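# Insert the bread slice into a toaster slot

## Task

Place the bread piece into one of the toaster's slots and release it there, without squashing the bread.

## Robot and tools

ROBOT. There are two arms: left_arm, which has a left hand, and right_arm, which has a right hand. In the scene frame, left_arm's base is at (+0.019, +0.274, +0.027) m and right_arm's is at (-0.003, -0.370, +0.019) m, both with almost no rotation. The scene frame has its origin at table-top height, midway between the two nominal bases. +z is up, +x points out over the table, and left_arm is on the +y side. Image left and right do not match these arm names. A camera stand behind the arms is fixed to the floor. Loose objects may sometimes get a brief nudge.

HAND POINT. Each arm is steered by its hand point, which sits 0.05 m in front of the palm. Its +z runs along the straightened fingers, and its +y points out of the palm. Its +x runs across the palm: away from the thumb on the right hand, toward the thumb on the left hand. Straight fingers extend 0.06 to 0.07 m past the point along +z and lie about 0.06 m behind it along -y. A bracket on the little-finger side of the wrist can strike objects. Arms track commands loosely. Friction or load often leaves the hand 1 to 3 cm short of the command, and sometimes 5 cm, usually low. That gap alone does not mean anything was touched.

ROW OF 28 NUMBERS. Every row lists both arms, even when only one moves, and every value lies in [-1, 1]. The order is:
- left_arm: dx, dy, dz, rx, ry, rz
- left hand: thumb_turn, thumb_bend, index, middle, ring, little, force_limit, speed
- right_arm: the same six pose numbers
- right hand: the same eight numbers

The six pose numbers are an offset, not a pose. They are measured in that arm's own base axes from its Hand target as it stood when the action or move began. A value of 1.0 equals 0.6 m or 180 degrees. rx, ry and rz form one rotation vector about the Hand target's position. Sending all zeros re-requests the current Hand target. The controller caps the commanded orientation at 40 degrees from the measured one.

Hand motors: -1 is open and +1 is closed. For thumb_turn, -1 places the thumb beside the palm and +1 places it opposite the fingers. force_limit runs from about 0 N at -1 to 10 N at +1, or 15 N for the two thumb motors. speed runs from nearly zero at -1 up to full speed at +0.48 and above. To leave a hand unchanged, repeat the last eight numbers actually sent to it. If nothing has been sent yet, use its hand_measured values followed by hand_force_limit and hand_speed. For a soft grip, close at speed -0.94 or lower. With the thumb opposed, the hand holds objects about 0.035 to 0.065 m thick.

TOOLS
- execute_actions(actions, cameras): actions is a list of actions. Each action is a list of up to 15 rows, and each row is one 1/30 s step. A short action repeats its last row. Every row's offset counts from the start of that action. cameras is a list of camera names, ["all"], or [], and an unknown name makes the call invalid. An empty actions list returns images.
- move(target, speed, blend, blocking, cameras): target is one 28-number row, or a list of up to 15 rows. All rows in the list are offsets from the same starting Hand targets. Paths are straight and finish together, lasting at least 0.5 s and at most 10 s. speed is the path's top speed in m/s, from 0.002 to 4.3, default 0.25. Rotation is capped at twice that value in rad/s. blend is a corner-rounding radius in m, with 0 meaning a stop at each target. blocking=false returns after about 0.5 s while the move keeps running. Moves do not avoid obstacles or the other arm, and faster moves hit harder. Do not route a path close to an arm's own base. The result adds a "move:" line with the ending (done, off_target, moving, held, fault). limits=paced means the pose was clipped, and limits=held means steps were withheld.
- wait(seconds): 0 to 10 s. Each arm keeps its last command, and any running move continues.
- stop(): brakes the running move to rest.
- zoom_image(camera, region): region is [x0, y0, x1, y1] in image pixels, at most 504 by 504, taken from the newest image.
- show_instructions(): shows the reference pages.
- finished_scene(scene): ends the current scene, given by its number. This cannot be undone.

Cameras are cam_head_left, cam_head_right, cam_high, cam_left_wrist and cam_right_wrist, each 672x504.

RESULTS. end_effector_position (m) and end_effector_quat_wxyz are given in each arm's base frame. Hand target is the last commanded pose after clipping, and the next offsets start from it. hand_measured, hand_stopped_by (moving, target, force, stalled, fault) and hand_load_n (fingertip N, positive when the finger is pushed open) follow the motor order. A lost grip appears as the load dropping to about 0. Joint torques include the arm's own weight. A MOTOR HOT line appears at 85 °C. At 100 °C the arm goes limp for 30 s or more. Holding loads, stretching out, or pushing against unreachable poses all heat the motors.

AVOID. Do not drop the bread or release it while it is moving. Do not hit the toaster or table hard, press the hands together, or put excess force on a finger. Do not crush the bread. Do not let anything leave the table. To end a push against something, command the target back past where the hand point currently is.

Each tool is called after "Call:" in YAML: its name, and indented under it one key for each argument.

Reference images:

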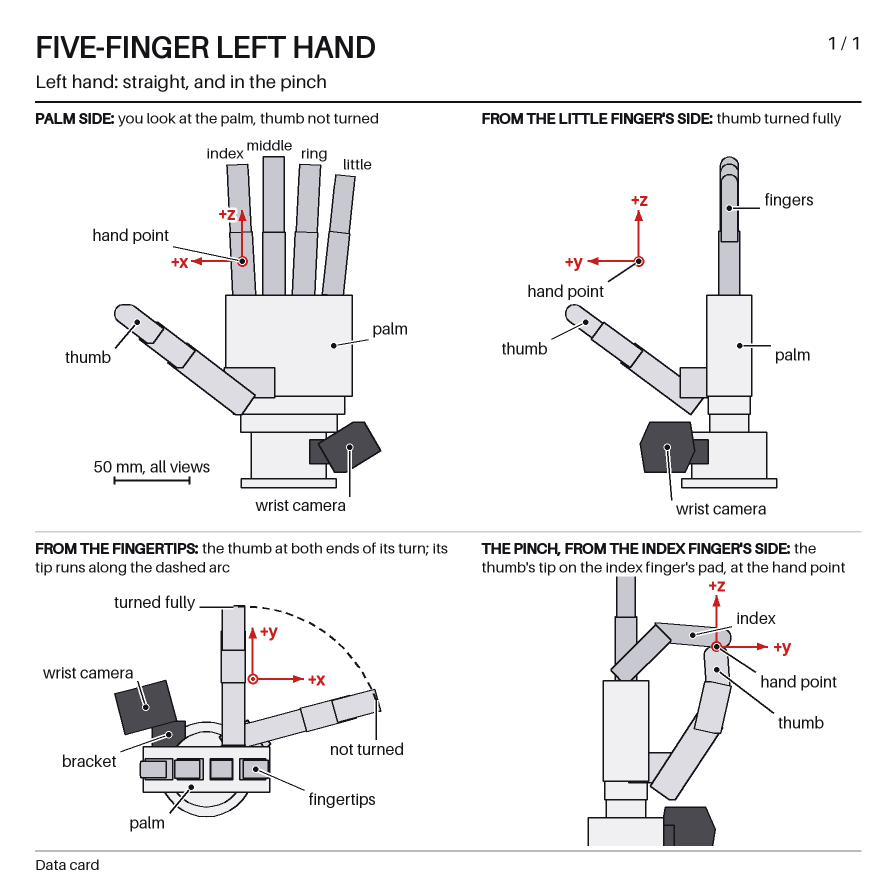

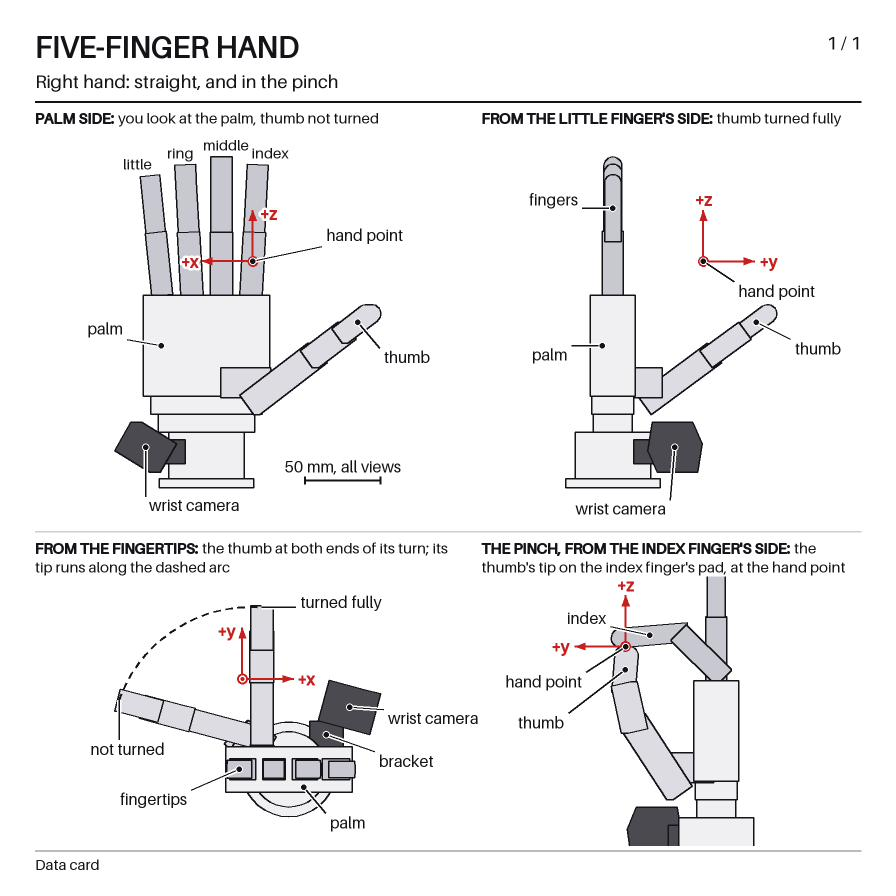

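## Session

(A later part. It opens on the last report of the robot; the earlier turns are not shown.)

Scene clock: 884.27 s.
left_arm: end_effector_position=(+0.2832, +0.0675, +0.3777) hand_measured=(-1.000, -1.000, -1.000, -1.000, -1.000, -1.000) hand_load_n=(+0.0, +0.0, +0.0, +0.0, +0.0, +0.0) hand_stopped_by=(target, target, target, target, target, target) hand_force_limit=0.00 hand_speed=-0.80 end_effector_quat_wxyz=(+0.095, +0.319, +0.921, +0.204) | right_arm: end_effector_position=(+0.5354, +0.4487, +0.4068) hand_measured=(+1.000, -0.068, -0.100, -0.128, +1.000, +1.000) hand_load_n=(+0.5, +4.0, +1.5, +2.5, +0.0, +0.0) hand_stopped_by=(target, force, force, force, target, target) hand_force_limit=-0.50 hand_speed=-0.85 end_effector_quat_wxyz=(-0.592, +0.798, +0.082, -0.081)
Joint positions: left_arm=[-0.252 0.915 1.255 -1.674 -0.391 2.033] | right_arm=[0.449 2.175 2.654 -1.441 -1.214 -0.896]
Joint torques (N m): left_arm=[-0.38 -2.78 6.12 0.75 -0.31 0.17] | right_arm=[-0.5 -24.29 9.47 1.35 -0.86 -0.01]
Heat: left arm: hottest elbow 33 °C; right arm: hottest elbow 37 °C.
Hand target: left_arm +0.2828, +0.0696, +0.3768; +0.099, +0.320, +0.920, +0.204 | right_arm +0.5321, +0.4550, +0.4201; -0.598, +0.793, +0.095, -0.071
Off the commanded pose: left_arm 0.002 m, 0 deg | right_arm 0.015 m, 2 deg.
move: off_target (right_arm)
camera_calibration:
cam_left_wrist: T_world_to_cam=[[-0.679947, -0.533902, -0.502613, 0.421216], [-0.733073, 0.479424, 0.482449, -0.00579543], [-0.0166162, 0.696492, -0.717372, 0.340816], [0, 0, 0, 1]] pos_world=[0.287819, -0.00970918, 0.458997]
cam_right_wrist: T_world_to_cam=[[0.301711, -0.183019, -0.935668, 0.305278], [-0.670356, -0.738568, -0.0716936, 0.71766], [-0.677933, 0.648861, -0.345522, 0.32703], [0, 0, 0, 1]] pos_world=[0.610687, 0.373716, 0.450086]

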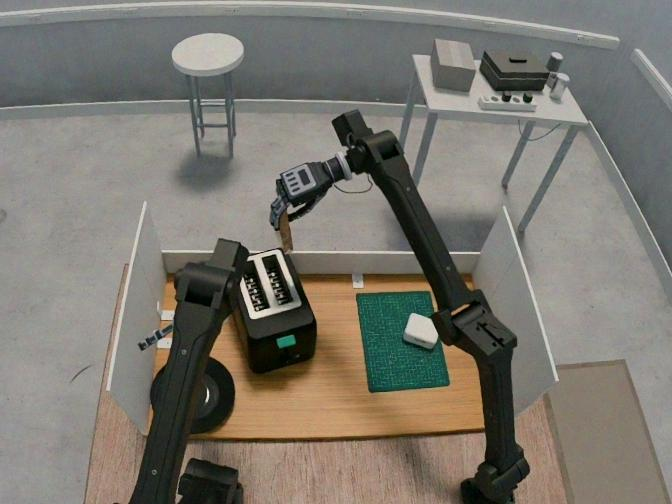

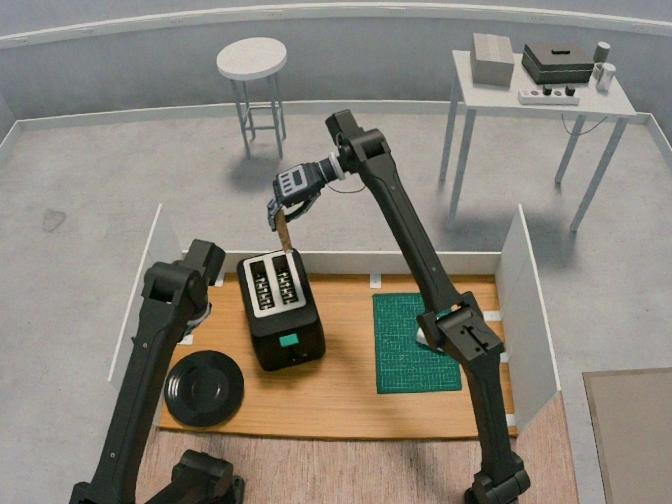

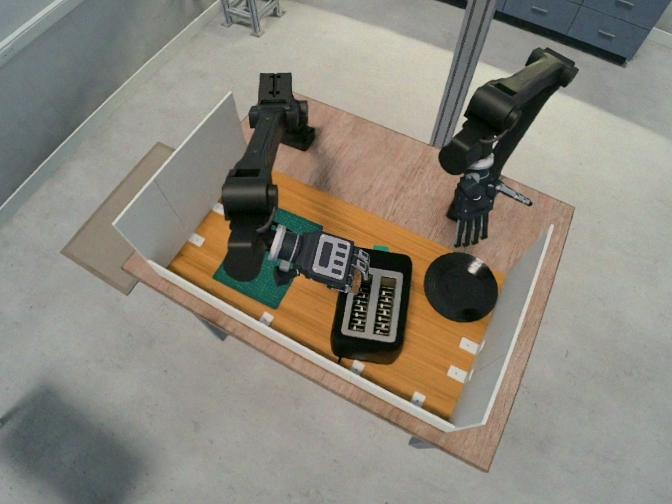

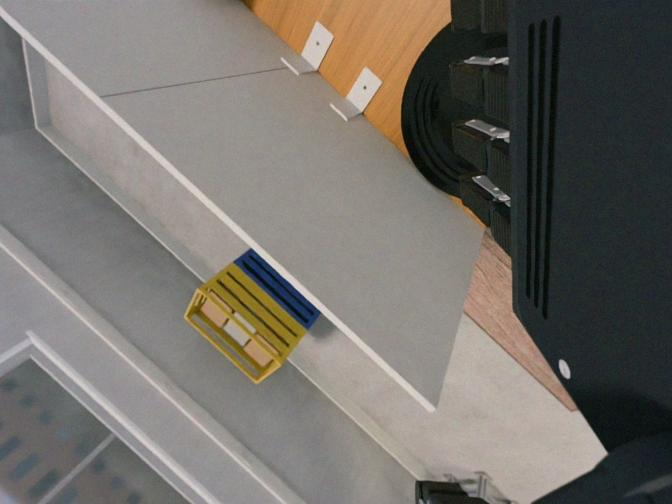

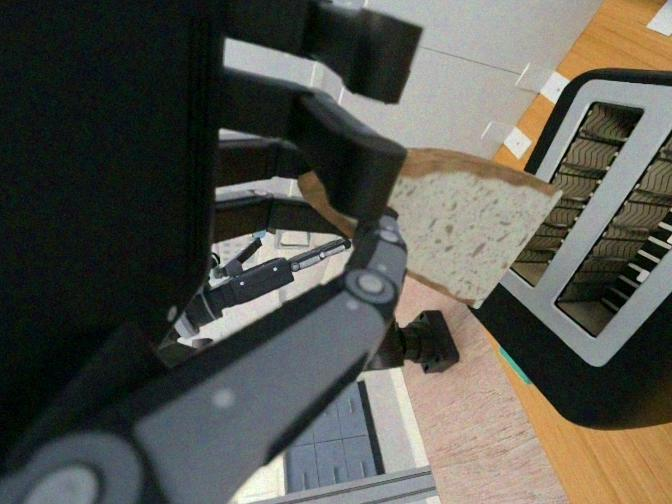

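Call:
move:
  target: [0,0,0,0,0,0,-1,-1,-1,-1,-1,-1,0,-0.8,-0.0122,0.0233,-0.18,0,0,0.025,1,0.05,0.3,0.35,1,1,-0.5,-0.85]
  speed: 0.1
  cameras: ["all"]

Call:
zoom_image:
  camera: "cam_right_wrist"
  region: [380, 50, 672, 450]

Call:
zoom_image:
  camera: "cam_head_right"
  region: [220, 180, 360, 340]

Call:
zoom_image:
  camera: "cam_high"
  region: [270, 200, 430, 370]

Scene clock: 944.50 s.
left_arm: end_effector_position=(+0.2832, +0.0675, +0.3777) hand_measured=(-1.000, -1.000, -1.000, -1.000, -1.000, -1.000) hand_load_n=(+0.0, -0.5, +0.0, +0.0, +0.0, +0.0) hand_stopped_by=(target, target, target, target, target, target) hand_force_limit=0.00 hand_speed=-0.80 end_effector_quat_wxyz=(+0.095, +0.319, +0.921, +0.204) | right_arm: end_effector_position=(+0.5326, +0.4605, +0.3011) hand_measured=(+1.000, -0.068, -0.100, -0.128, +1.000, +1.000) hand_load_n=(+1.0, +4.0, +1.5, +2.5, +0.0, +0.0) hand_stopped_by=(target, force, force, force, target, target) hand_force_limit=-0.50 hand_speed=-0.85 end_effector_quat_wxyz=(-0.590, +0.793, +0.112, -0.100)
Joint positions: left_arm=[-0.252 0.915 1.255 -1.674 -0.391 2.033] | right_arm=[0.466 2.114 2.269 -1.235 -1.243 -1.029]
Joint torques (N m): left_arm=[-0.73 -2.78 6.2 0.77 -0.32 0.17] | right_arm=[-0.03 -25.64 8.12 1.24 -0.97 -0.04]
Heat: left arm: hottest elbow 33 °C; right arm: hottest elbow 35 °C.
Hand target: left_arm +0.2828, +0.0696, +0.3768; +0.099, +0.320, +0.920, +0.204 | right_arm +0.5247, +0.4690, +0.3122; -0.595, +0.789, +0.126, -0.095
Off the commanded pose: left_arm 0.002 m, 0 deg | right_arm 0.016 m, 2 deg.
move: off_target (right_arm)
camera_calibration:
cam_left_wrist: T_world_to_cam=[[-0.679947, -0.533902, -0.502613, 0.421216], [-0.733073, 0.479424, 0.482449, -0.00579543], [-0.0166162, 0.696492, -0.717372, 0.340816], [0, 0, 0, 1]] pos_world=[0.287819, -0.00970918, 0.458997]
cam_right_wrist: T_world_to_cam=[[0.318615, -0.156536, -0.934869, 0.187995], [-0.616214, -0.783627, -0.0788013, 0.710947], [-0.720254, 0.601186, -0.346135, 0.325616], [0, 0, 0, 1]] pos_world=[0.612723, 0.390789, 0.344481]

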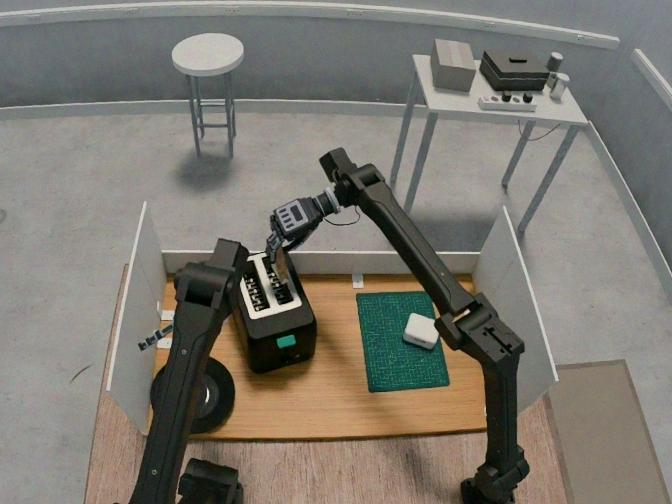

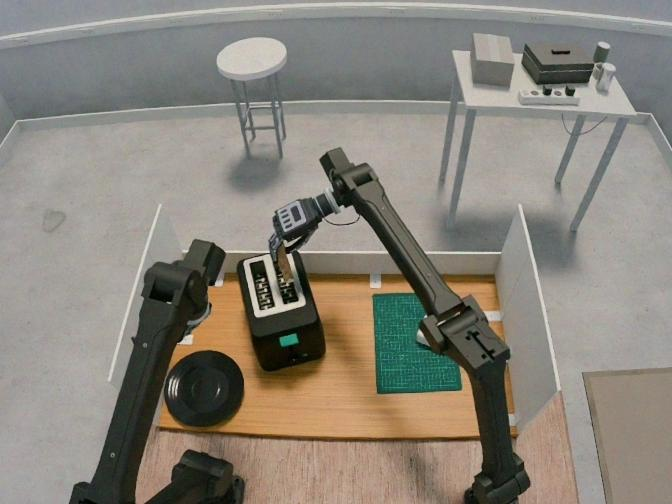

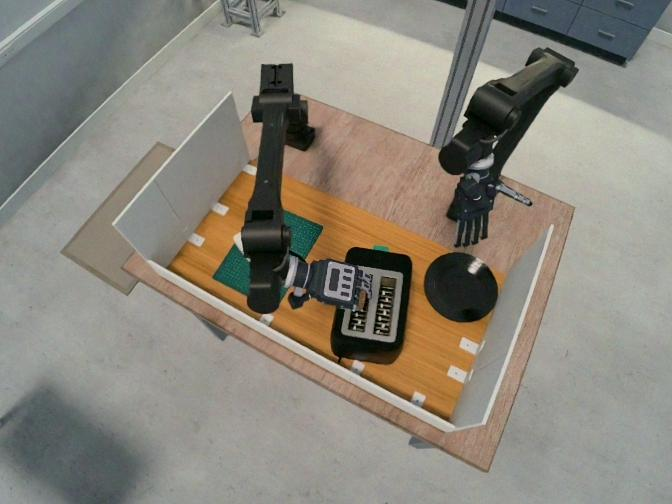

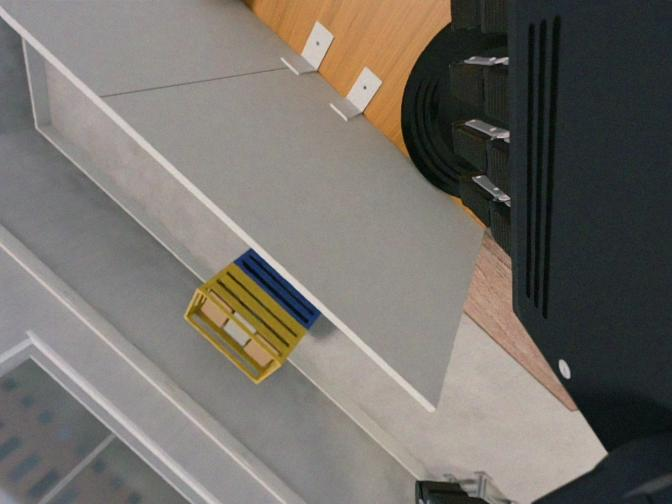

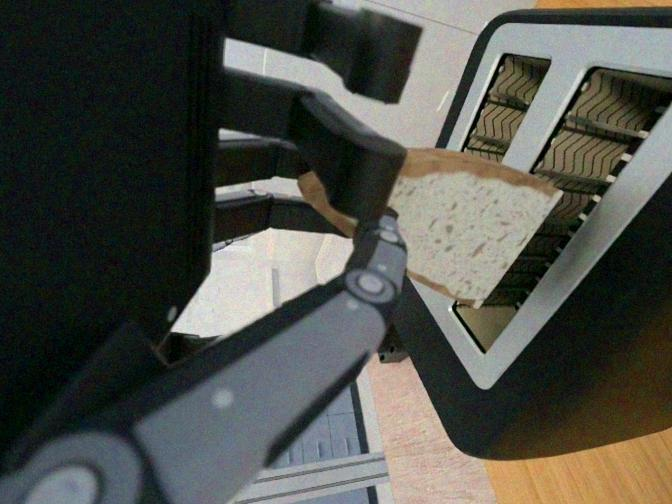

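Scaled by 1.260 from the camera's 672x504 image, which has a finer 960x720 frame.

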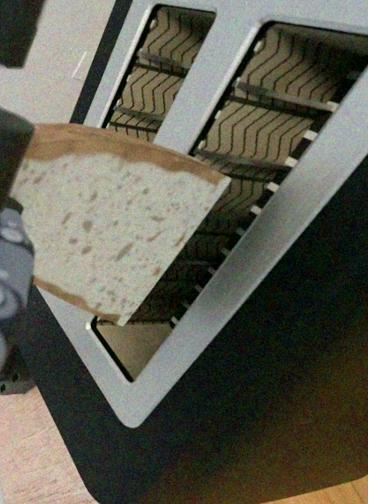

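Scaled by 3.150 from the camera's 672x504 image, which has a finer 960x720 frame.

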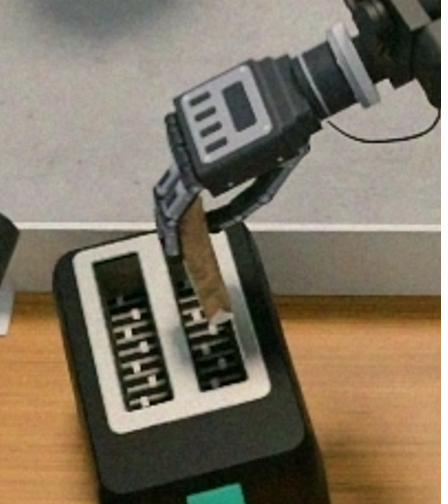

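Scaled by 2.965 from the camera's 672x504 image, which has a finer 960x720 frame.

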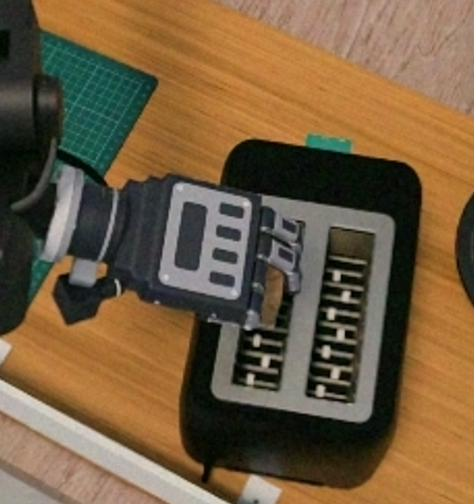

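Call:
move:
  target: [0,0,0,0,0,0,-1,-1,-1,-1,-1,-1,0,-0.8,-0.0013,0.004,-0.075,0,0,0,1,0.05,0.3,0.35,1,1,-0.5,-0.85]
  speed: 0.06
  cameras: ["cam_right_wrist","cam_head_right","cam_high"]

Call:
zoom_image:
  camera: "cam_right_wrist"
  region: [380, 50, 672, 450]

Call:
zoom_image:
  camera: "cam_head_right"
  region: [220, 180, 360, 340]

Call:
zoom_image:
  camera: "cam_high"
  region: [270, 200, 430, 370]

Scene clock: 971.07 s.
left_arm: end_effector_position=(+0.2832, +0.0675, +0.3777) hand_measured=(-1.000, -1.000, -1.000, -1.000, -1.000, -1.000) hand_load_n=(+0.0, +0.0, +0.0, +0.0, +0.0, +0.0) hand_stopped_by=(target, target, target, target, target, target) hand_force_limit=0.00 hand_speed=-0.80 end_effector_quat_wxyz=(+0.095, +0.319, +0.921, +0.204) | right_arm: end_effector_position=(+0.5319, +0.4625, +0.2545) hand_measured=(+1.000, -0.068, -0.100, -0.128, +1.000, +1.000) hand_load_n=(+1.0, +4.5, +1.5, +2.5, +0.0, +0.0) hand_stopped_by=(target, force, force, force, target, target) hand_force_limit=-0.50 hand_speed=-0.85 end_effector_quat_wxyz=(-0.591, +0.793, +0.114, -0.099)
Joint positions: left_arm=[-0.252 0.915 1.255 -1.674 -0.391 2.033] | right_arm=[0.469 2.098 2.119 -1.095 -1.243 -1.027]
Joint torques (N m): left_arm=[-0.15 -2.78 6.09 0.75 -0.32 0.15] | right_arm=[0.09 -24.23 8.1 1.22 -0.9 0.06]
Heat: left arm: hottest elbow 33 °C; right arm: hottest elbow 36 °C.
Hand target: left_arm +0.2828, +0.0696, +0.3768; +0.099, +0.320, +0.920, +0.204 | right_arm +0.5240, +0.4714, +0.2672; -0.594, +0.789, +0.126, -0.095
Off the commanded pose: left_arm 0.002 m, 0 deg | right_arm 0.017 m, 2 deg.
move: off_target (right_arm)
camera_calibration:
cam_right_wrist: T_world_to_cam=[[0.322102, -0.153869, -0.934117, 0.141665], [-0.614133, -0.784881, -0.0824781, 0.708809], [-0.72048, 0.600239, -0.347307, 0.308615], [0, 0, 0, 1]] pos_world=[0.612023, 0.392886, 0.297977]
Images, in order (width x height): cam_head_right 672x504, cam_high 672x504, cam_right_wrist 672x504.

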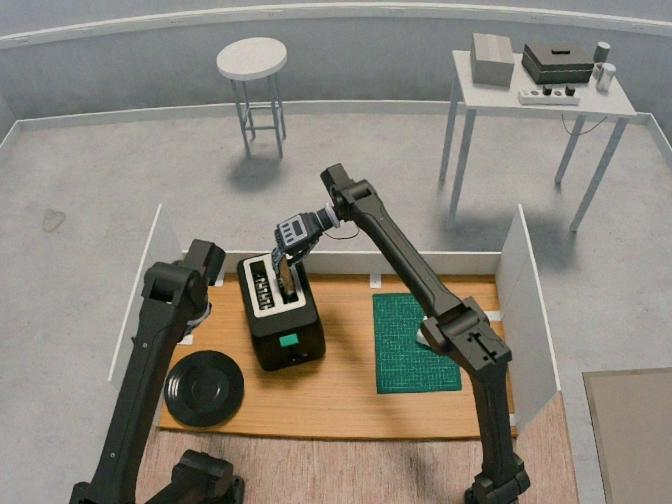

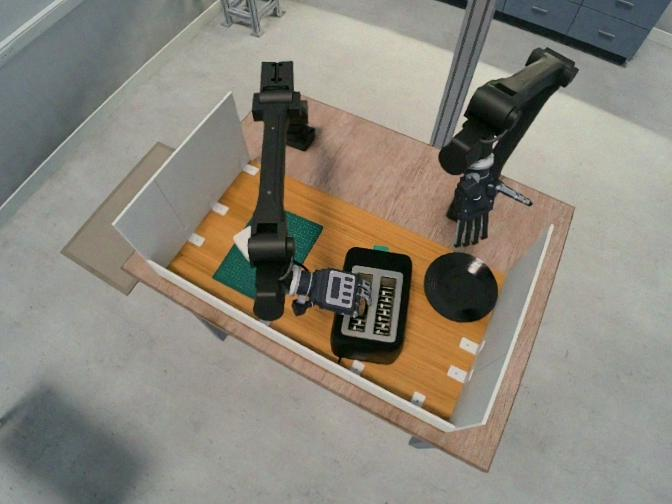

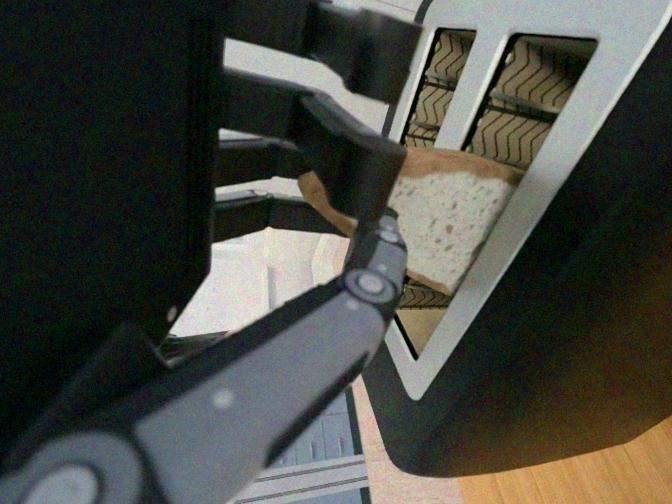

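Scaled by 1.260 from the camera's 672x504 image, which has a finer 960x720 frame.

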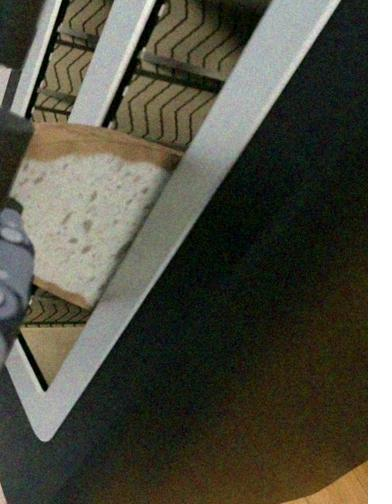

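Scaled by 3.150 from the camera's 672x504 image, which has a finer 960x720 frame.

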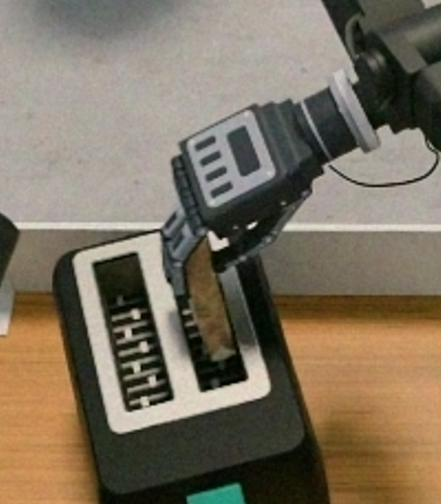

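Scaled by 2.965 from the camera's 672x504 image, which has a finer 960x720 frame.

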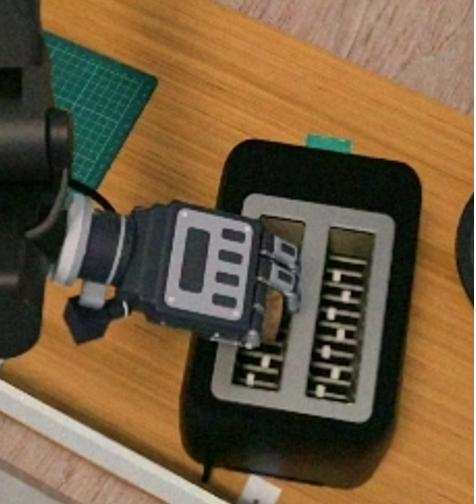

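Call:
move:
  target: [0,0,0,0,0,0,-1,-1,-1,-1,-1,-1,0,-0.8,0,0.0015,-0.038,0,0,0,1,0.05,0.3,0.35,1,1,-0.5,-0.85]
  speed: 0.05
  cameras: ["cam_right_wrist","cam_head_right","cam_high"]

Call:
zoom_image:
  camera: "cam_right_wrist"
  region: [330, 50, 622, 450]

Call:
zoom_image:
  camera: "cam_head_right"
  region: [220, 180, 360, 340]

Scene clock: 978.07 s.
left_arm: end_effector_position=(+0.2832, +0.0675, +0.3777) hand_measured=(-1.000, -1.000, -1.000, -1.000, -1.000, -1.000) hand_load_n=(+0.0, +0.0, +0.0, +0.0, +0.0, +0.0) hand_stopped_by=(target, target, target, target, target, target) hand_force_limit=0.00 hand_speed=-0.80 end_effector_quat_wxyz=(+0.095, +0.319, +0.921, +0.204) | right_arm: end_effector_position=(+0.5316, +0.4628, +0.2331) hand_measured=(+1.000, -0.068, -0.100, -0.128, +1.000, +1.000) hand_load_n=(+1.0, +4.0, +1.5, +2.0, +0.0, +0.5) hand_stopped_by=(target, force, force, force, target, target) hand_force_limit=-0.50 hand_speed=-0.85 end_effector_quat_wxyz=(-0.591, +0.792, +0.114, -0.098)
Joint positions: left_arm=[-0.252 0.915 1.255 -1.674 -0.391 2.033] | right_arm=[0.47 2.096 2.059 -1.032 -1.243 -1.023]
Joint torques (N m): left_arm=[-0.56 -2.9 6.17 0.79 -0.31 0.16] | right_arm=[0.03 -25.17 8.06 1.48 -0.86 0.03]
Heat: left arm: hottest elbow 33 °C; right arm: hottest elbow 36 °C.
Hand target: left_arm +0.2828, +0.0696, +0.3768; +0.099, +0.320, +0.920, +0.204 | right_arm +0.5240, +0.4722, +0.2444; -0.594, +0.789, +0.126, -0.095
Off the commanded pose: left_arm 0.002 m, 0 deg | right_arm 0.017 m, 2 deg.
move: off_target (right_arm)
camera_calibration:
cam_right_wrist: T_world_to_cam=[[0.322886, -0.15303, -0.933984, 0.120939], [-0.614553, -0.784397, -0.0839353, 0.707411], [-0.71977, 0.601085, -0.347316, 0.300141], [0, 0, 0, 1]] pos_world=[0.611725, 0.392988, 0.276576]
Images, in order (width x height): cam_head_right 672x504, cam_high 672x504, cam_right_wrist 672x504.

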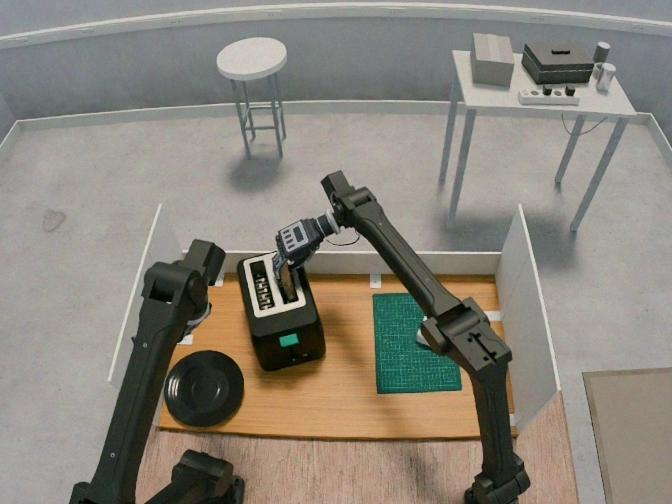

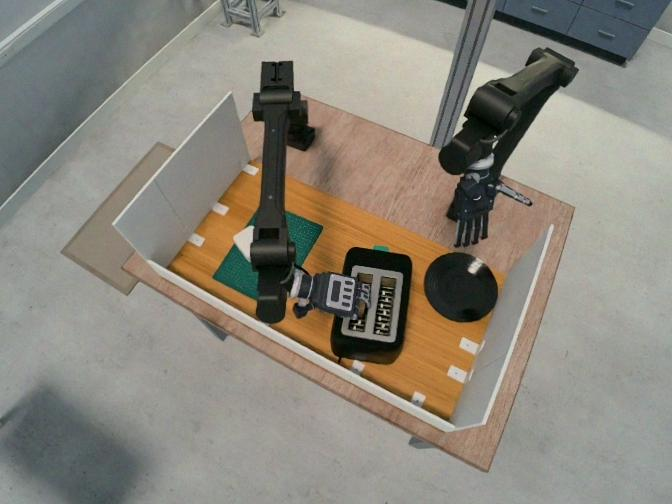

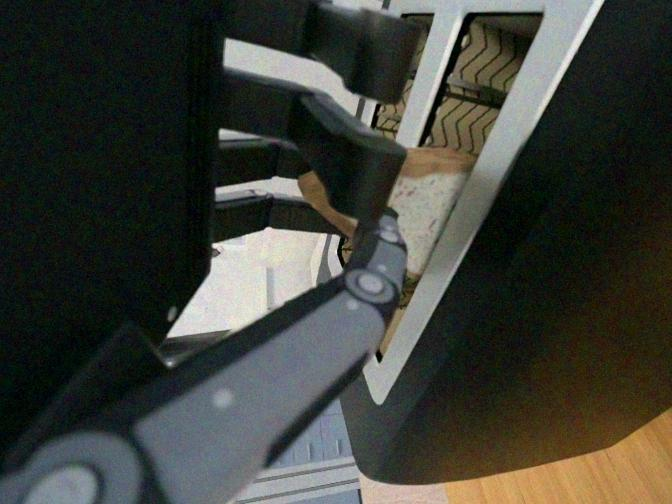

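Scaled by 1.260 from the camera's 672x504 image, which has a finer 960x720 frame.

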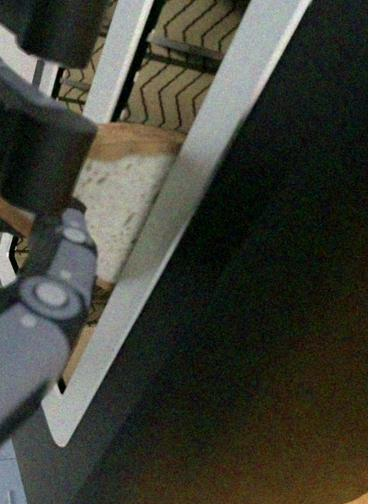

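Scaled by 3.150 from the camera's 672x504 image, which has a finer 960x720 frame.

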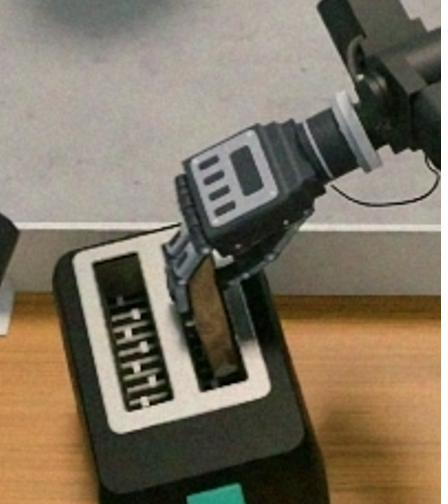

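Call:
move:
  target: [0,0,0,0,0,0,-1,-1,-1,-1,-1,-1,0,-0.8,0,0.0015,-0.018,0,0,0,1,0.05,0.3,0.35,1,1,-0.5,-0.85]
  speed: 0.04
  cameras: ["cam_right_wrist","cam_head_right","cam_high"]

Call:
zoom_image:
  camera: "cam_right_wrist"
  region: [200, 50, 600, 450]

Call:
zoom_image:
  camera: "cam_high"
  region: [300, 240, 420, 370]

Scene clock: 988.73 s.
left_arm: end_effector_position=(+0.2832, +0.0675, +0.3777) hand_measured=(-1.000, -1.000, -1.000, -1.000, -1.000, -1.000) hand_load_n=(+0.0, +0.0, +0.0, +0.0, +0.0, +0.0) hand_stopped_by=(target, target, target, target, target, target) hand_force_limit=0.00 hand_speed=-0.80 end_effector_quat_wxyz=(+0.095, +0.319, +0.921, +0.204) | right_arm: end_effector_position=(+0.5316, +0.4638, +0.2270) hand_measured=(+1.000, -0.068, -0.100, -0.128, +1.000, +1.000) hand_load_n=(+1.0, +3.5, +1.5, +2.5, +0.0, +0.0) hand_stopped_by=(target, force, force, force, target, target) hand_force_limit=-0.50 hand_speed=-0.85 end_effector_quat_wxyz=(-0.593, +0.791, +0.116, -0.096)
Joint positions: left_arm=[-0.252 0.915 1.255 -1.674 -0.391 2.033] | right_arm=[0.471 2.094 2.038 -1.001 -1.244 -1.018]
Joint torques (N m): left_arm=[-0.67 -3.08 6.16 0.72 -0.28 0.18] | right_arm=[0.03 -24.88 7.95 1.2 -0.81 0.09]
Heat: left arm: hottest elbow 33 °C; right arm: hottest elbow 35 °C.
Hand target: left_arm +0.2828, +0.0696, +0.3768; +0.099, +0.320, +0.920, +0.204 | right_arm +0.5240, +0.4731, +0.2334; -0.594, +0.789, +0.126, -0.095
Off the commanded pose: left_arm 0.002 m, 0 deg | right_arm 0.014 m, 1 deg.
move: off_target (right_arm)
camera_calibration:
cam_right_wrist: T_world_to_cam=[[0.328222, -0.148792, -0.932808, 0.110406], [-0.613936, -0.784098, -0.0909516, 0.708845], [-0.71788, 0.602537, -0.348707, 0.295983], [0, 0, 0, 1]] pos_world=[0.611429, 0.393891, 0.270669]
Images, in order (width x height): cam_head_right 672x504, cam_high 672x504, cam_right_wrist 672x504.

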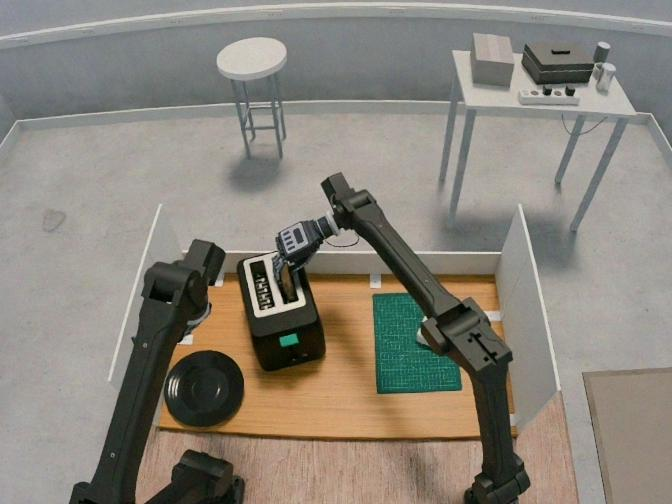

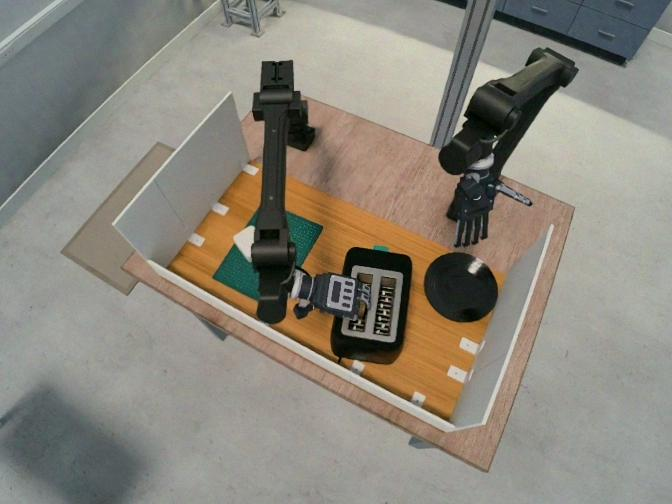

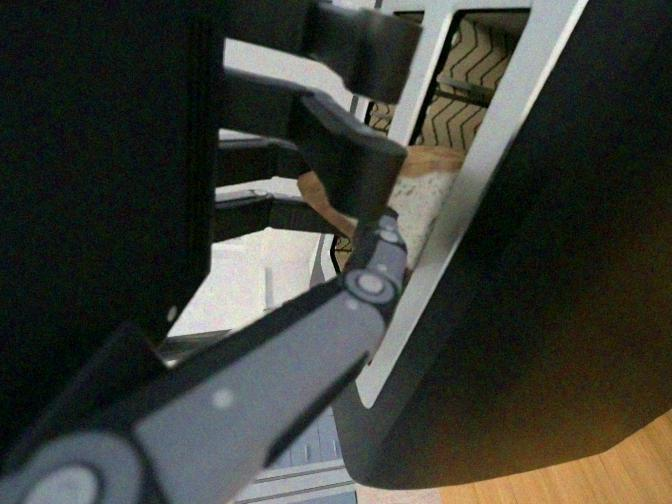

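Scaled by 1.260 from the camera's 672x504 image, which has a finer 960x720 frame.

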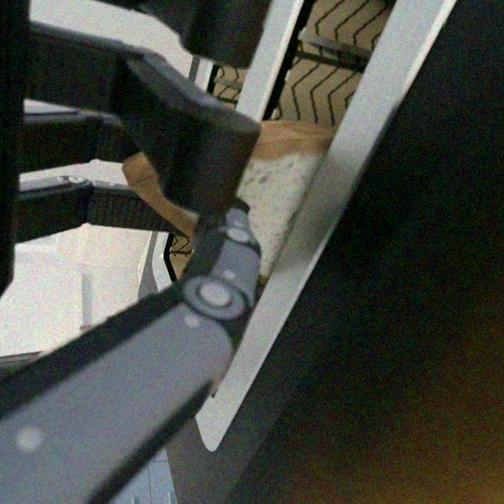

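Scaled by 3.877 from the camera's 672x504 image, which has a finer 960x720 frame.

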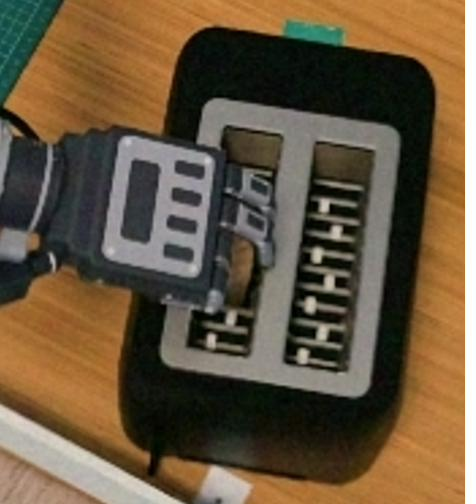

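Call:
execute_actions:
  actions:
    - [[0,0,0,0,0,0,-1,-1,-1,-1,-1,-1,0,-0.8,0,0,0,0,0,0,1,0.05,-0.6,-0.6,1,1,-0.5,-0.5]]
  cameras: ["cam_right_wrist","cam_head_right","cam_high"]

Call:
zoom_image:
  camera: "cam_high"
  region: [300, 240, 420, 370]

Call:
zoom_image:
  camera: "cam_head_right"
  region: [220, 180, 360, 340]

Scene clock: 996.50 s.
left_arm: end_effector_position=(+0.2832, +0.0675, +0.3777) hand_measured=(-1.000, -1.000, -1.000, -1.000, -1.000, -1.000) hand_load_n=(+0.0, +0.0, +0.0, +0.0, +0.0, +0.0) hand_stopped_by=(target, target, target, target, target, target) hand_force_limit=0.00 hand_speed=-0.80 end_effector_quat_wxyz=(+0.095, +0.319, +0.921, +0.204) | right_arm: end_effector_position=(+0.5311, +0.4636, +0.2258) hand_measured=(+1.000, -0.068, -0.600, -0.600, +1.000, +1.000) hand_load_n=(+0.0, +0.5, +0.0, +0.0, +0.0, +0.0) hand_stopped_by=(target, force, target, target, target, target) hand_force_limit=-0.50 hand_speed=-0.50 end_effector_quat_wxyz=(-0.592, +0.792, +0.115, -0.097)
Joint positions: left_arm=[-0.252 0.915 1.255 -1.674 -0.391 2.033] | right_arm=[0.471 2.094 2.035 -1.001 -1.244 -1.017]
Joint torques (N m): left_arm=[-0.38 -3.08 6.2 0.77 -0.28 0.17] | right_arm=[0.03 -24.82 8.09 1.26 -0.82 0.01]
Heat: left arm: hottest elbow 33 °C; right arm: hottest elbow 34 °C.
Hand target: left_arm +0.2828, +0.0696, +0.3768; +0.099, +0.320, +0.920, +0.204 | right_arm +0.5239, +0.4731, +0.2334; -0.594, +0.789, +0.125, -0.095
Off the commanded pose: left_arm 0.002 m, 0 deg | right_arm 0.014 m, 1 deg.
Step readings (end_effector_position of left_arm | right_arm):
0: (+0.2832, +0.0675, +0.3777) | (+0.5316, +0.4638, +0.2270)
1: (+0.2832, +0.0675, +0.3777) | (+0.5316, +0.4638, +0.2270)
2: (+0.2832, +0.0675, +0.3777) | (+0.5316, +0.4638, +0.2271)
4: (+0.2832, +0.0675, +0.3777) | (+0.5316, +0.4638, +0.2271)
8: (+0.2832, +0.0675, +0.3777) | (+0.5313, +0.4637, +0.2264)
15: (+0.2832, +0.0675, +0.3777) | (+0.5311, +0.4636, +0.2258)
camera_calibration:
cam_right_wrist: T_world_to_cam=[[0.32499, -0.150364, -0.933688, 0.112038], [-0.614359, -0.784153, -0.0875585, 0.70768], [-0.718989, 0.602075, -0.347219, 0.295787], [0, 0, 0, 1]] pos_world=[0.611026, 0.39369, 0.269274]
Images, in order (width x height): cam_head_right 672x504, cam_high 672x504, cam_right_wrist 672x504.

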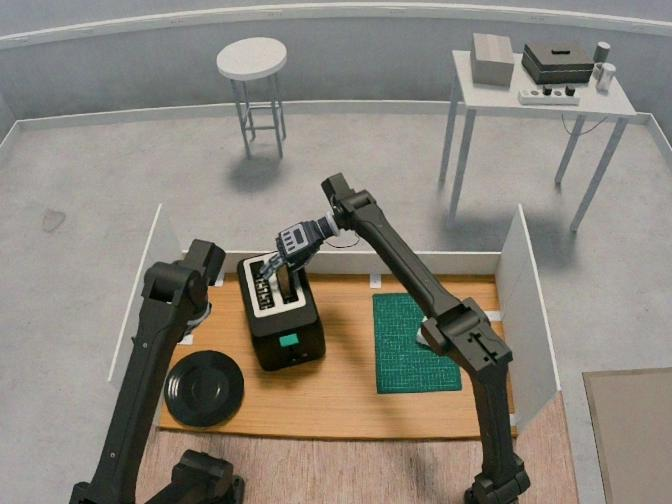

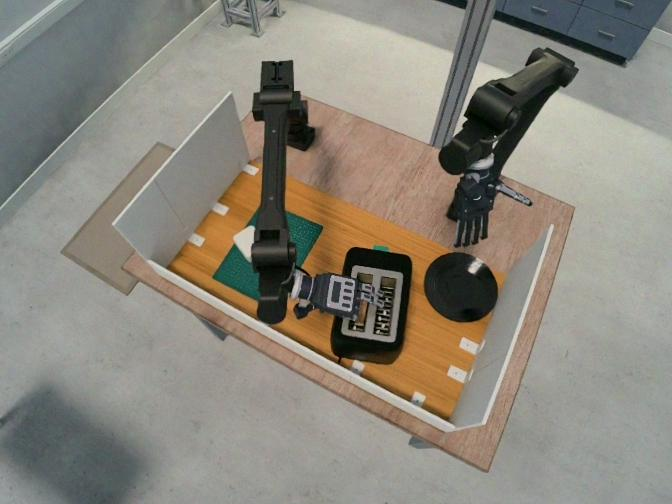

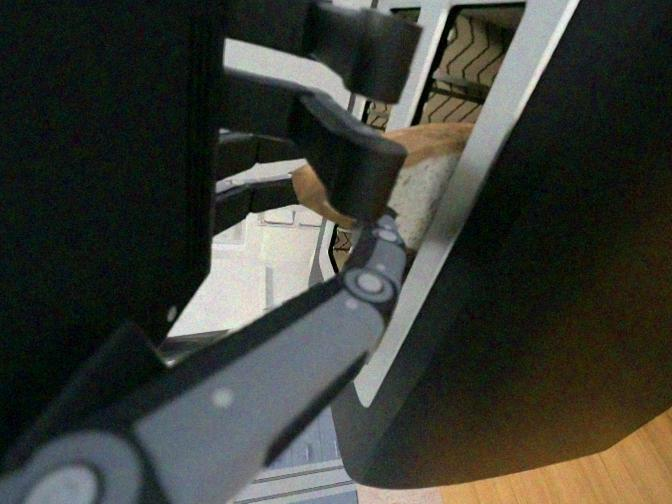

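Scaled by 3.877 from the camera's 672x504 image, which has a finer 960x720 frame.

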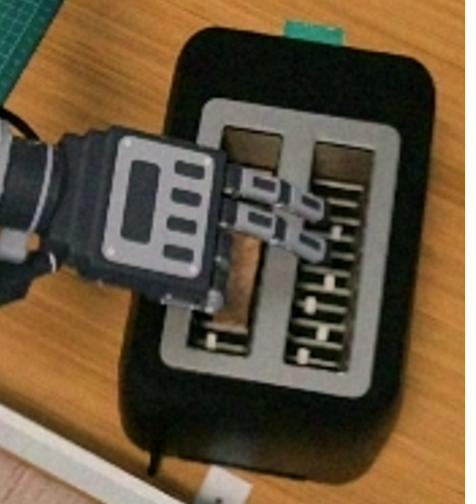

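Scaled by 3.150 from the camera's 672x504 image, which has a finer 960x720 frame.

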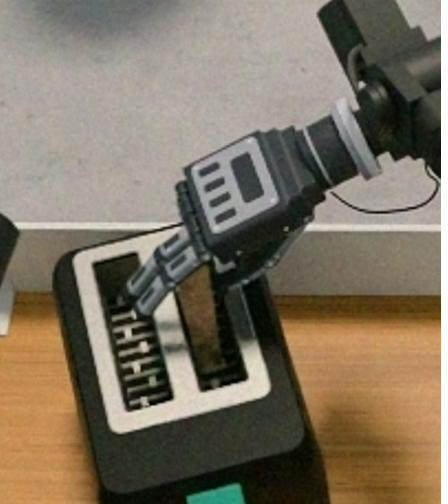

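Call:
move:
  target: [0,0,0,0,0,0,-1,-1,-1,-1,-1,-1,0,-0.8,0.004,-0.015,0.2,0,0,0,1,0.05,-0.6,-0.6,1,1,-0.5,-0.5]
  speed: 0.1
  cameras: ["cam_right_wrist","cam_head_right","cam_high"]

Call:
zoom_image:
  camera: "cam_high"
  region: [300, 240, 420, 370]

Call:
zoom_image:
  camera: "cam_head_right"
  region: [220, 180, 360, 340]

Scene clock: 1006.07 s.
left_arm: end_effector_position=(+0.2832, +0.0675, +0.3777) hand_measured=(-1.000, -1.000, -1.000, -1.000, -1.000, -1.000) hand_load_n=(+0.0, +0.0, +0.0, +0.0, +0.0, +0.0) hand_stopped_by=(target, target, target, target, target, target) hand_force_limit=0.00 hand_speed=-0.80 end_effector_quat_wxyz=(+0.095, +0.319, +0.921, +0.204) | right_arm: end_effector_position=(+0.5231, +0.4597, +0.3417) hand_measured=(+1.000, -0.068, -0.600, -0.600, +1.000, +1.000) hand_load_n=(+0.0, +0.0, +0.0, +0.0, +0.0, +0.0) hand_stopped_by=(target, force, target, target, target, target) hand_force_limit=-0.50 hand_speed=-0.50 end_effector_quat_wxyz=(-0.591, +0.792, +0.112, -0.105)
Joint positions: left_arm=[-0.252 0.915 1.255 -1.674 -0.391 2.033] | right_arm=[0.471 2.122 2.39 -1.353 -1.248 -1.028]
Joint torques (N m): left_arm=[-0.85 -3.19 6.12 0.7 -0.31 0.17] | right_arm=[-0.79 -22.53 12.01 0.24 -0.91 -0.13]
Heat: left arm: hottest elbow 33 °C; right arm: hottest elbow 35 °C.
Hand target: left_arm +0.2828, +0.0696, +0.3768; +0.099, +0.320, +0.920, +0.204 | right_arm +0.5263, +0.4641, +0.3535; -0.594, +0.789, +0.126, -0.095
Off the commanded pose: left_arm 0.002 m, 0 deg | right_arm 0.013 m, 2 deg.
move: off_target (right_arm)
camera_calibration:
cam_right_wrist: T_world_to_cam=[[0.312434, -0.153755, -0.937414, 0.231662], [-0.611875, -0.787411, -0.0747828, 0.705793], [-0.726632, 0.596945, -0.340093, 0.336531], [0, 0, 0, 1]] pos_world=[0.604012, 0.390478, 0.384396]
Images, in order (width x height): cam_head_right 672x504, cam_high 672x504, cam_right_wrist 672x504.

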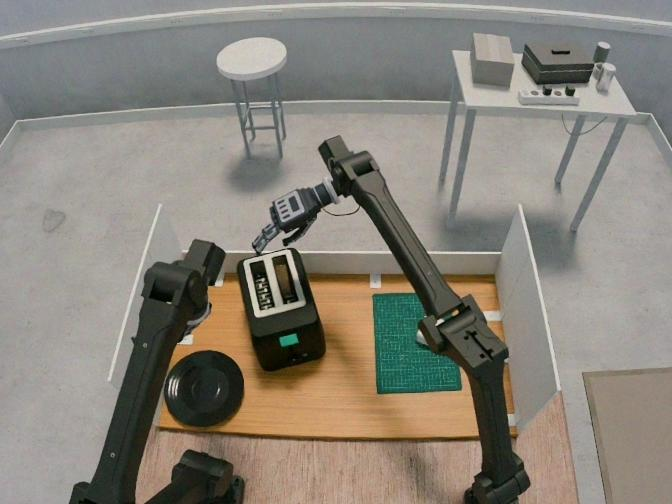

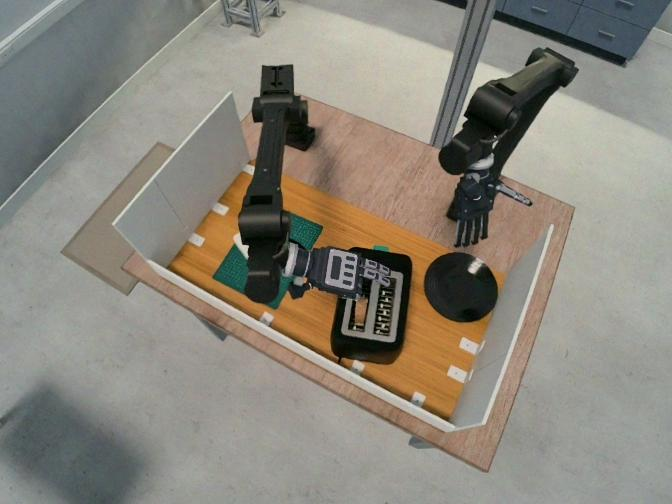

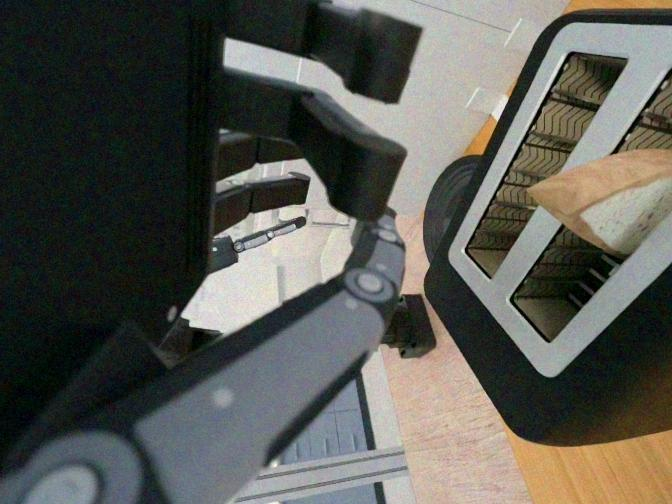

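Scaled by 3.877 from the camera's 672x504 image, which has a finer 960x720 frame.

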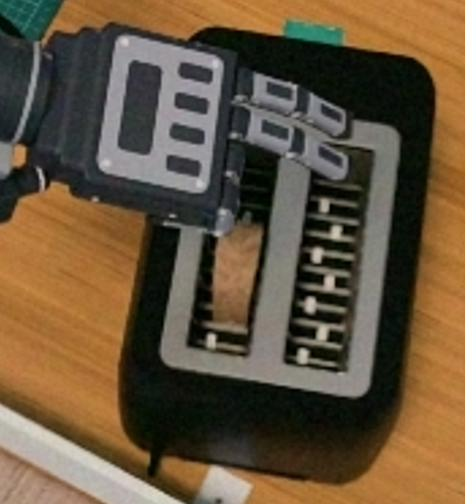

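Scaled by 3.150 from the camera's 672x504 image, which has a finer 960x720 frame.

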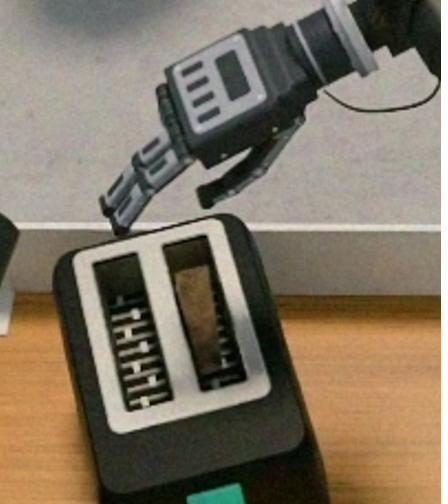

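Call:
finished_scene:
  scene: 1

The scene is finished: the task was done.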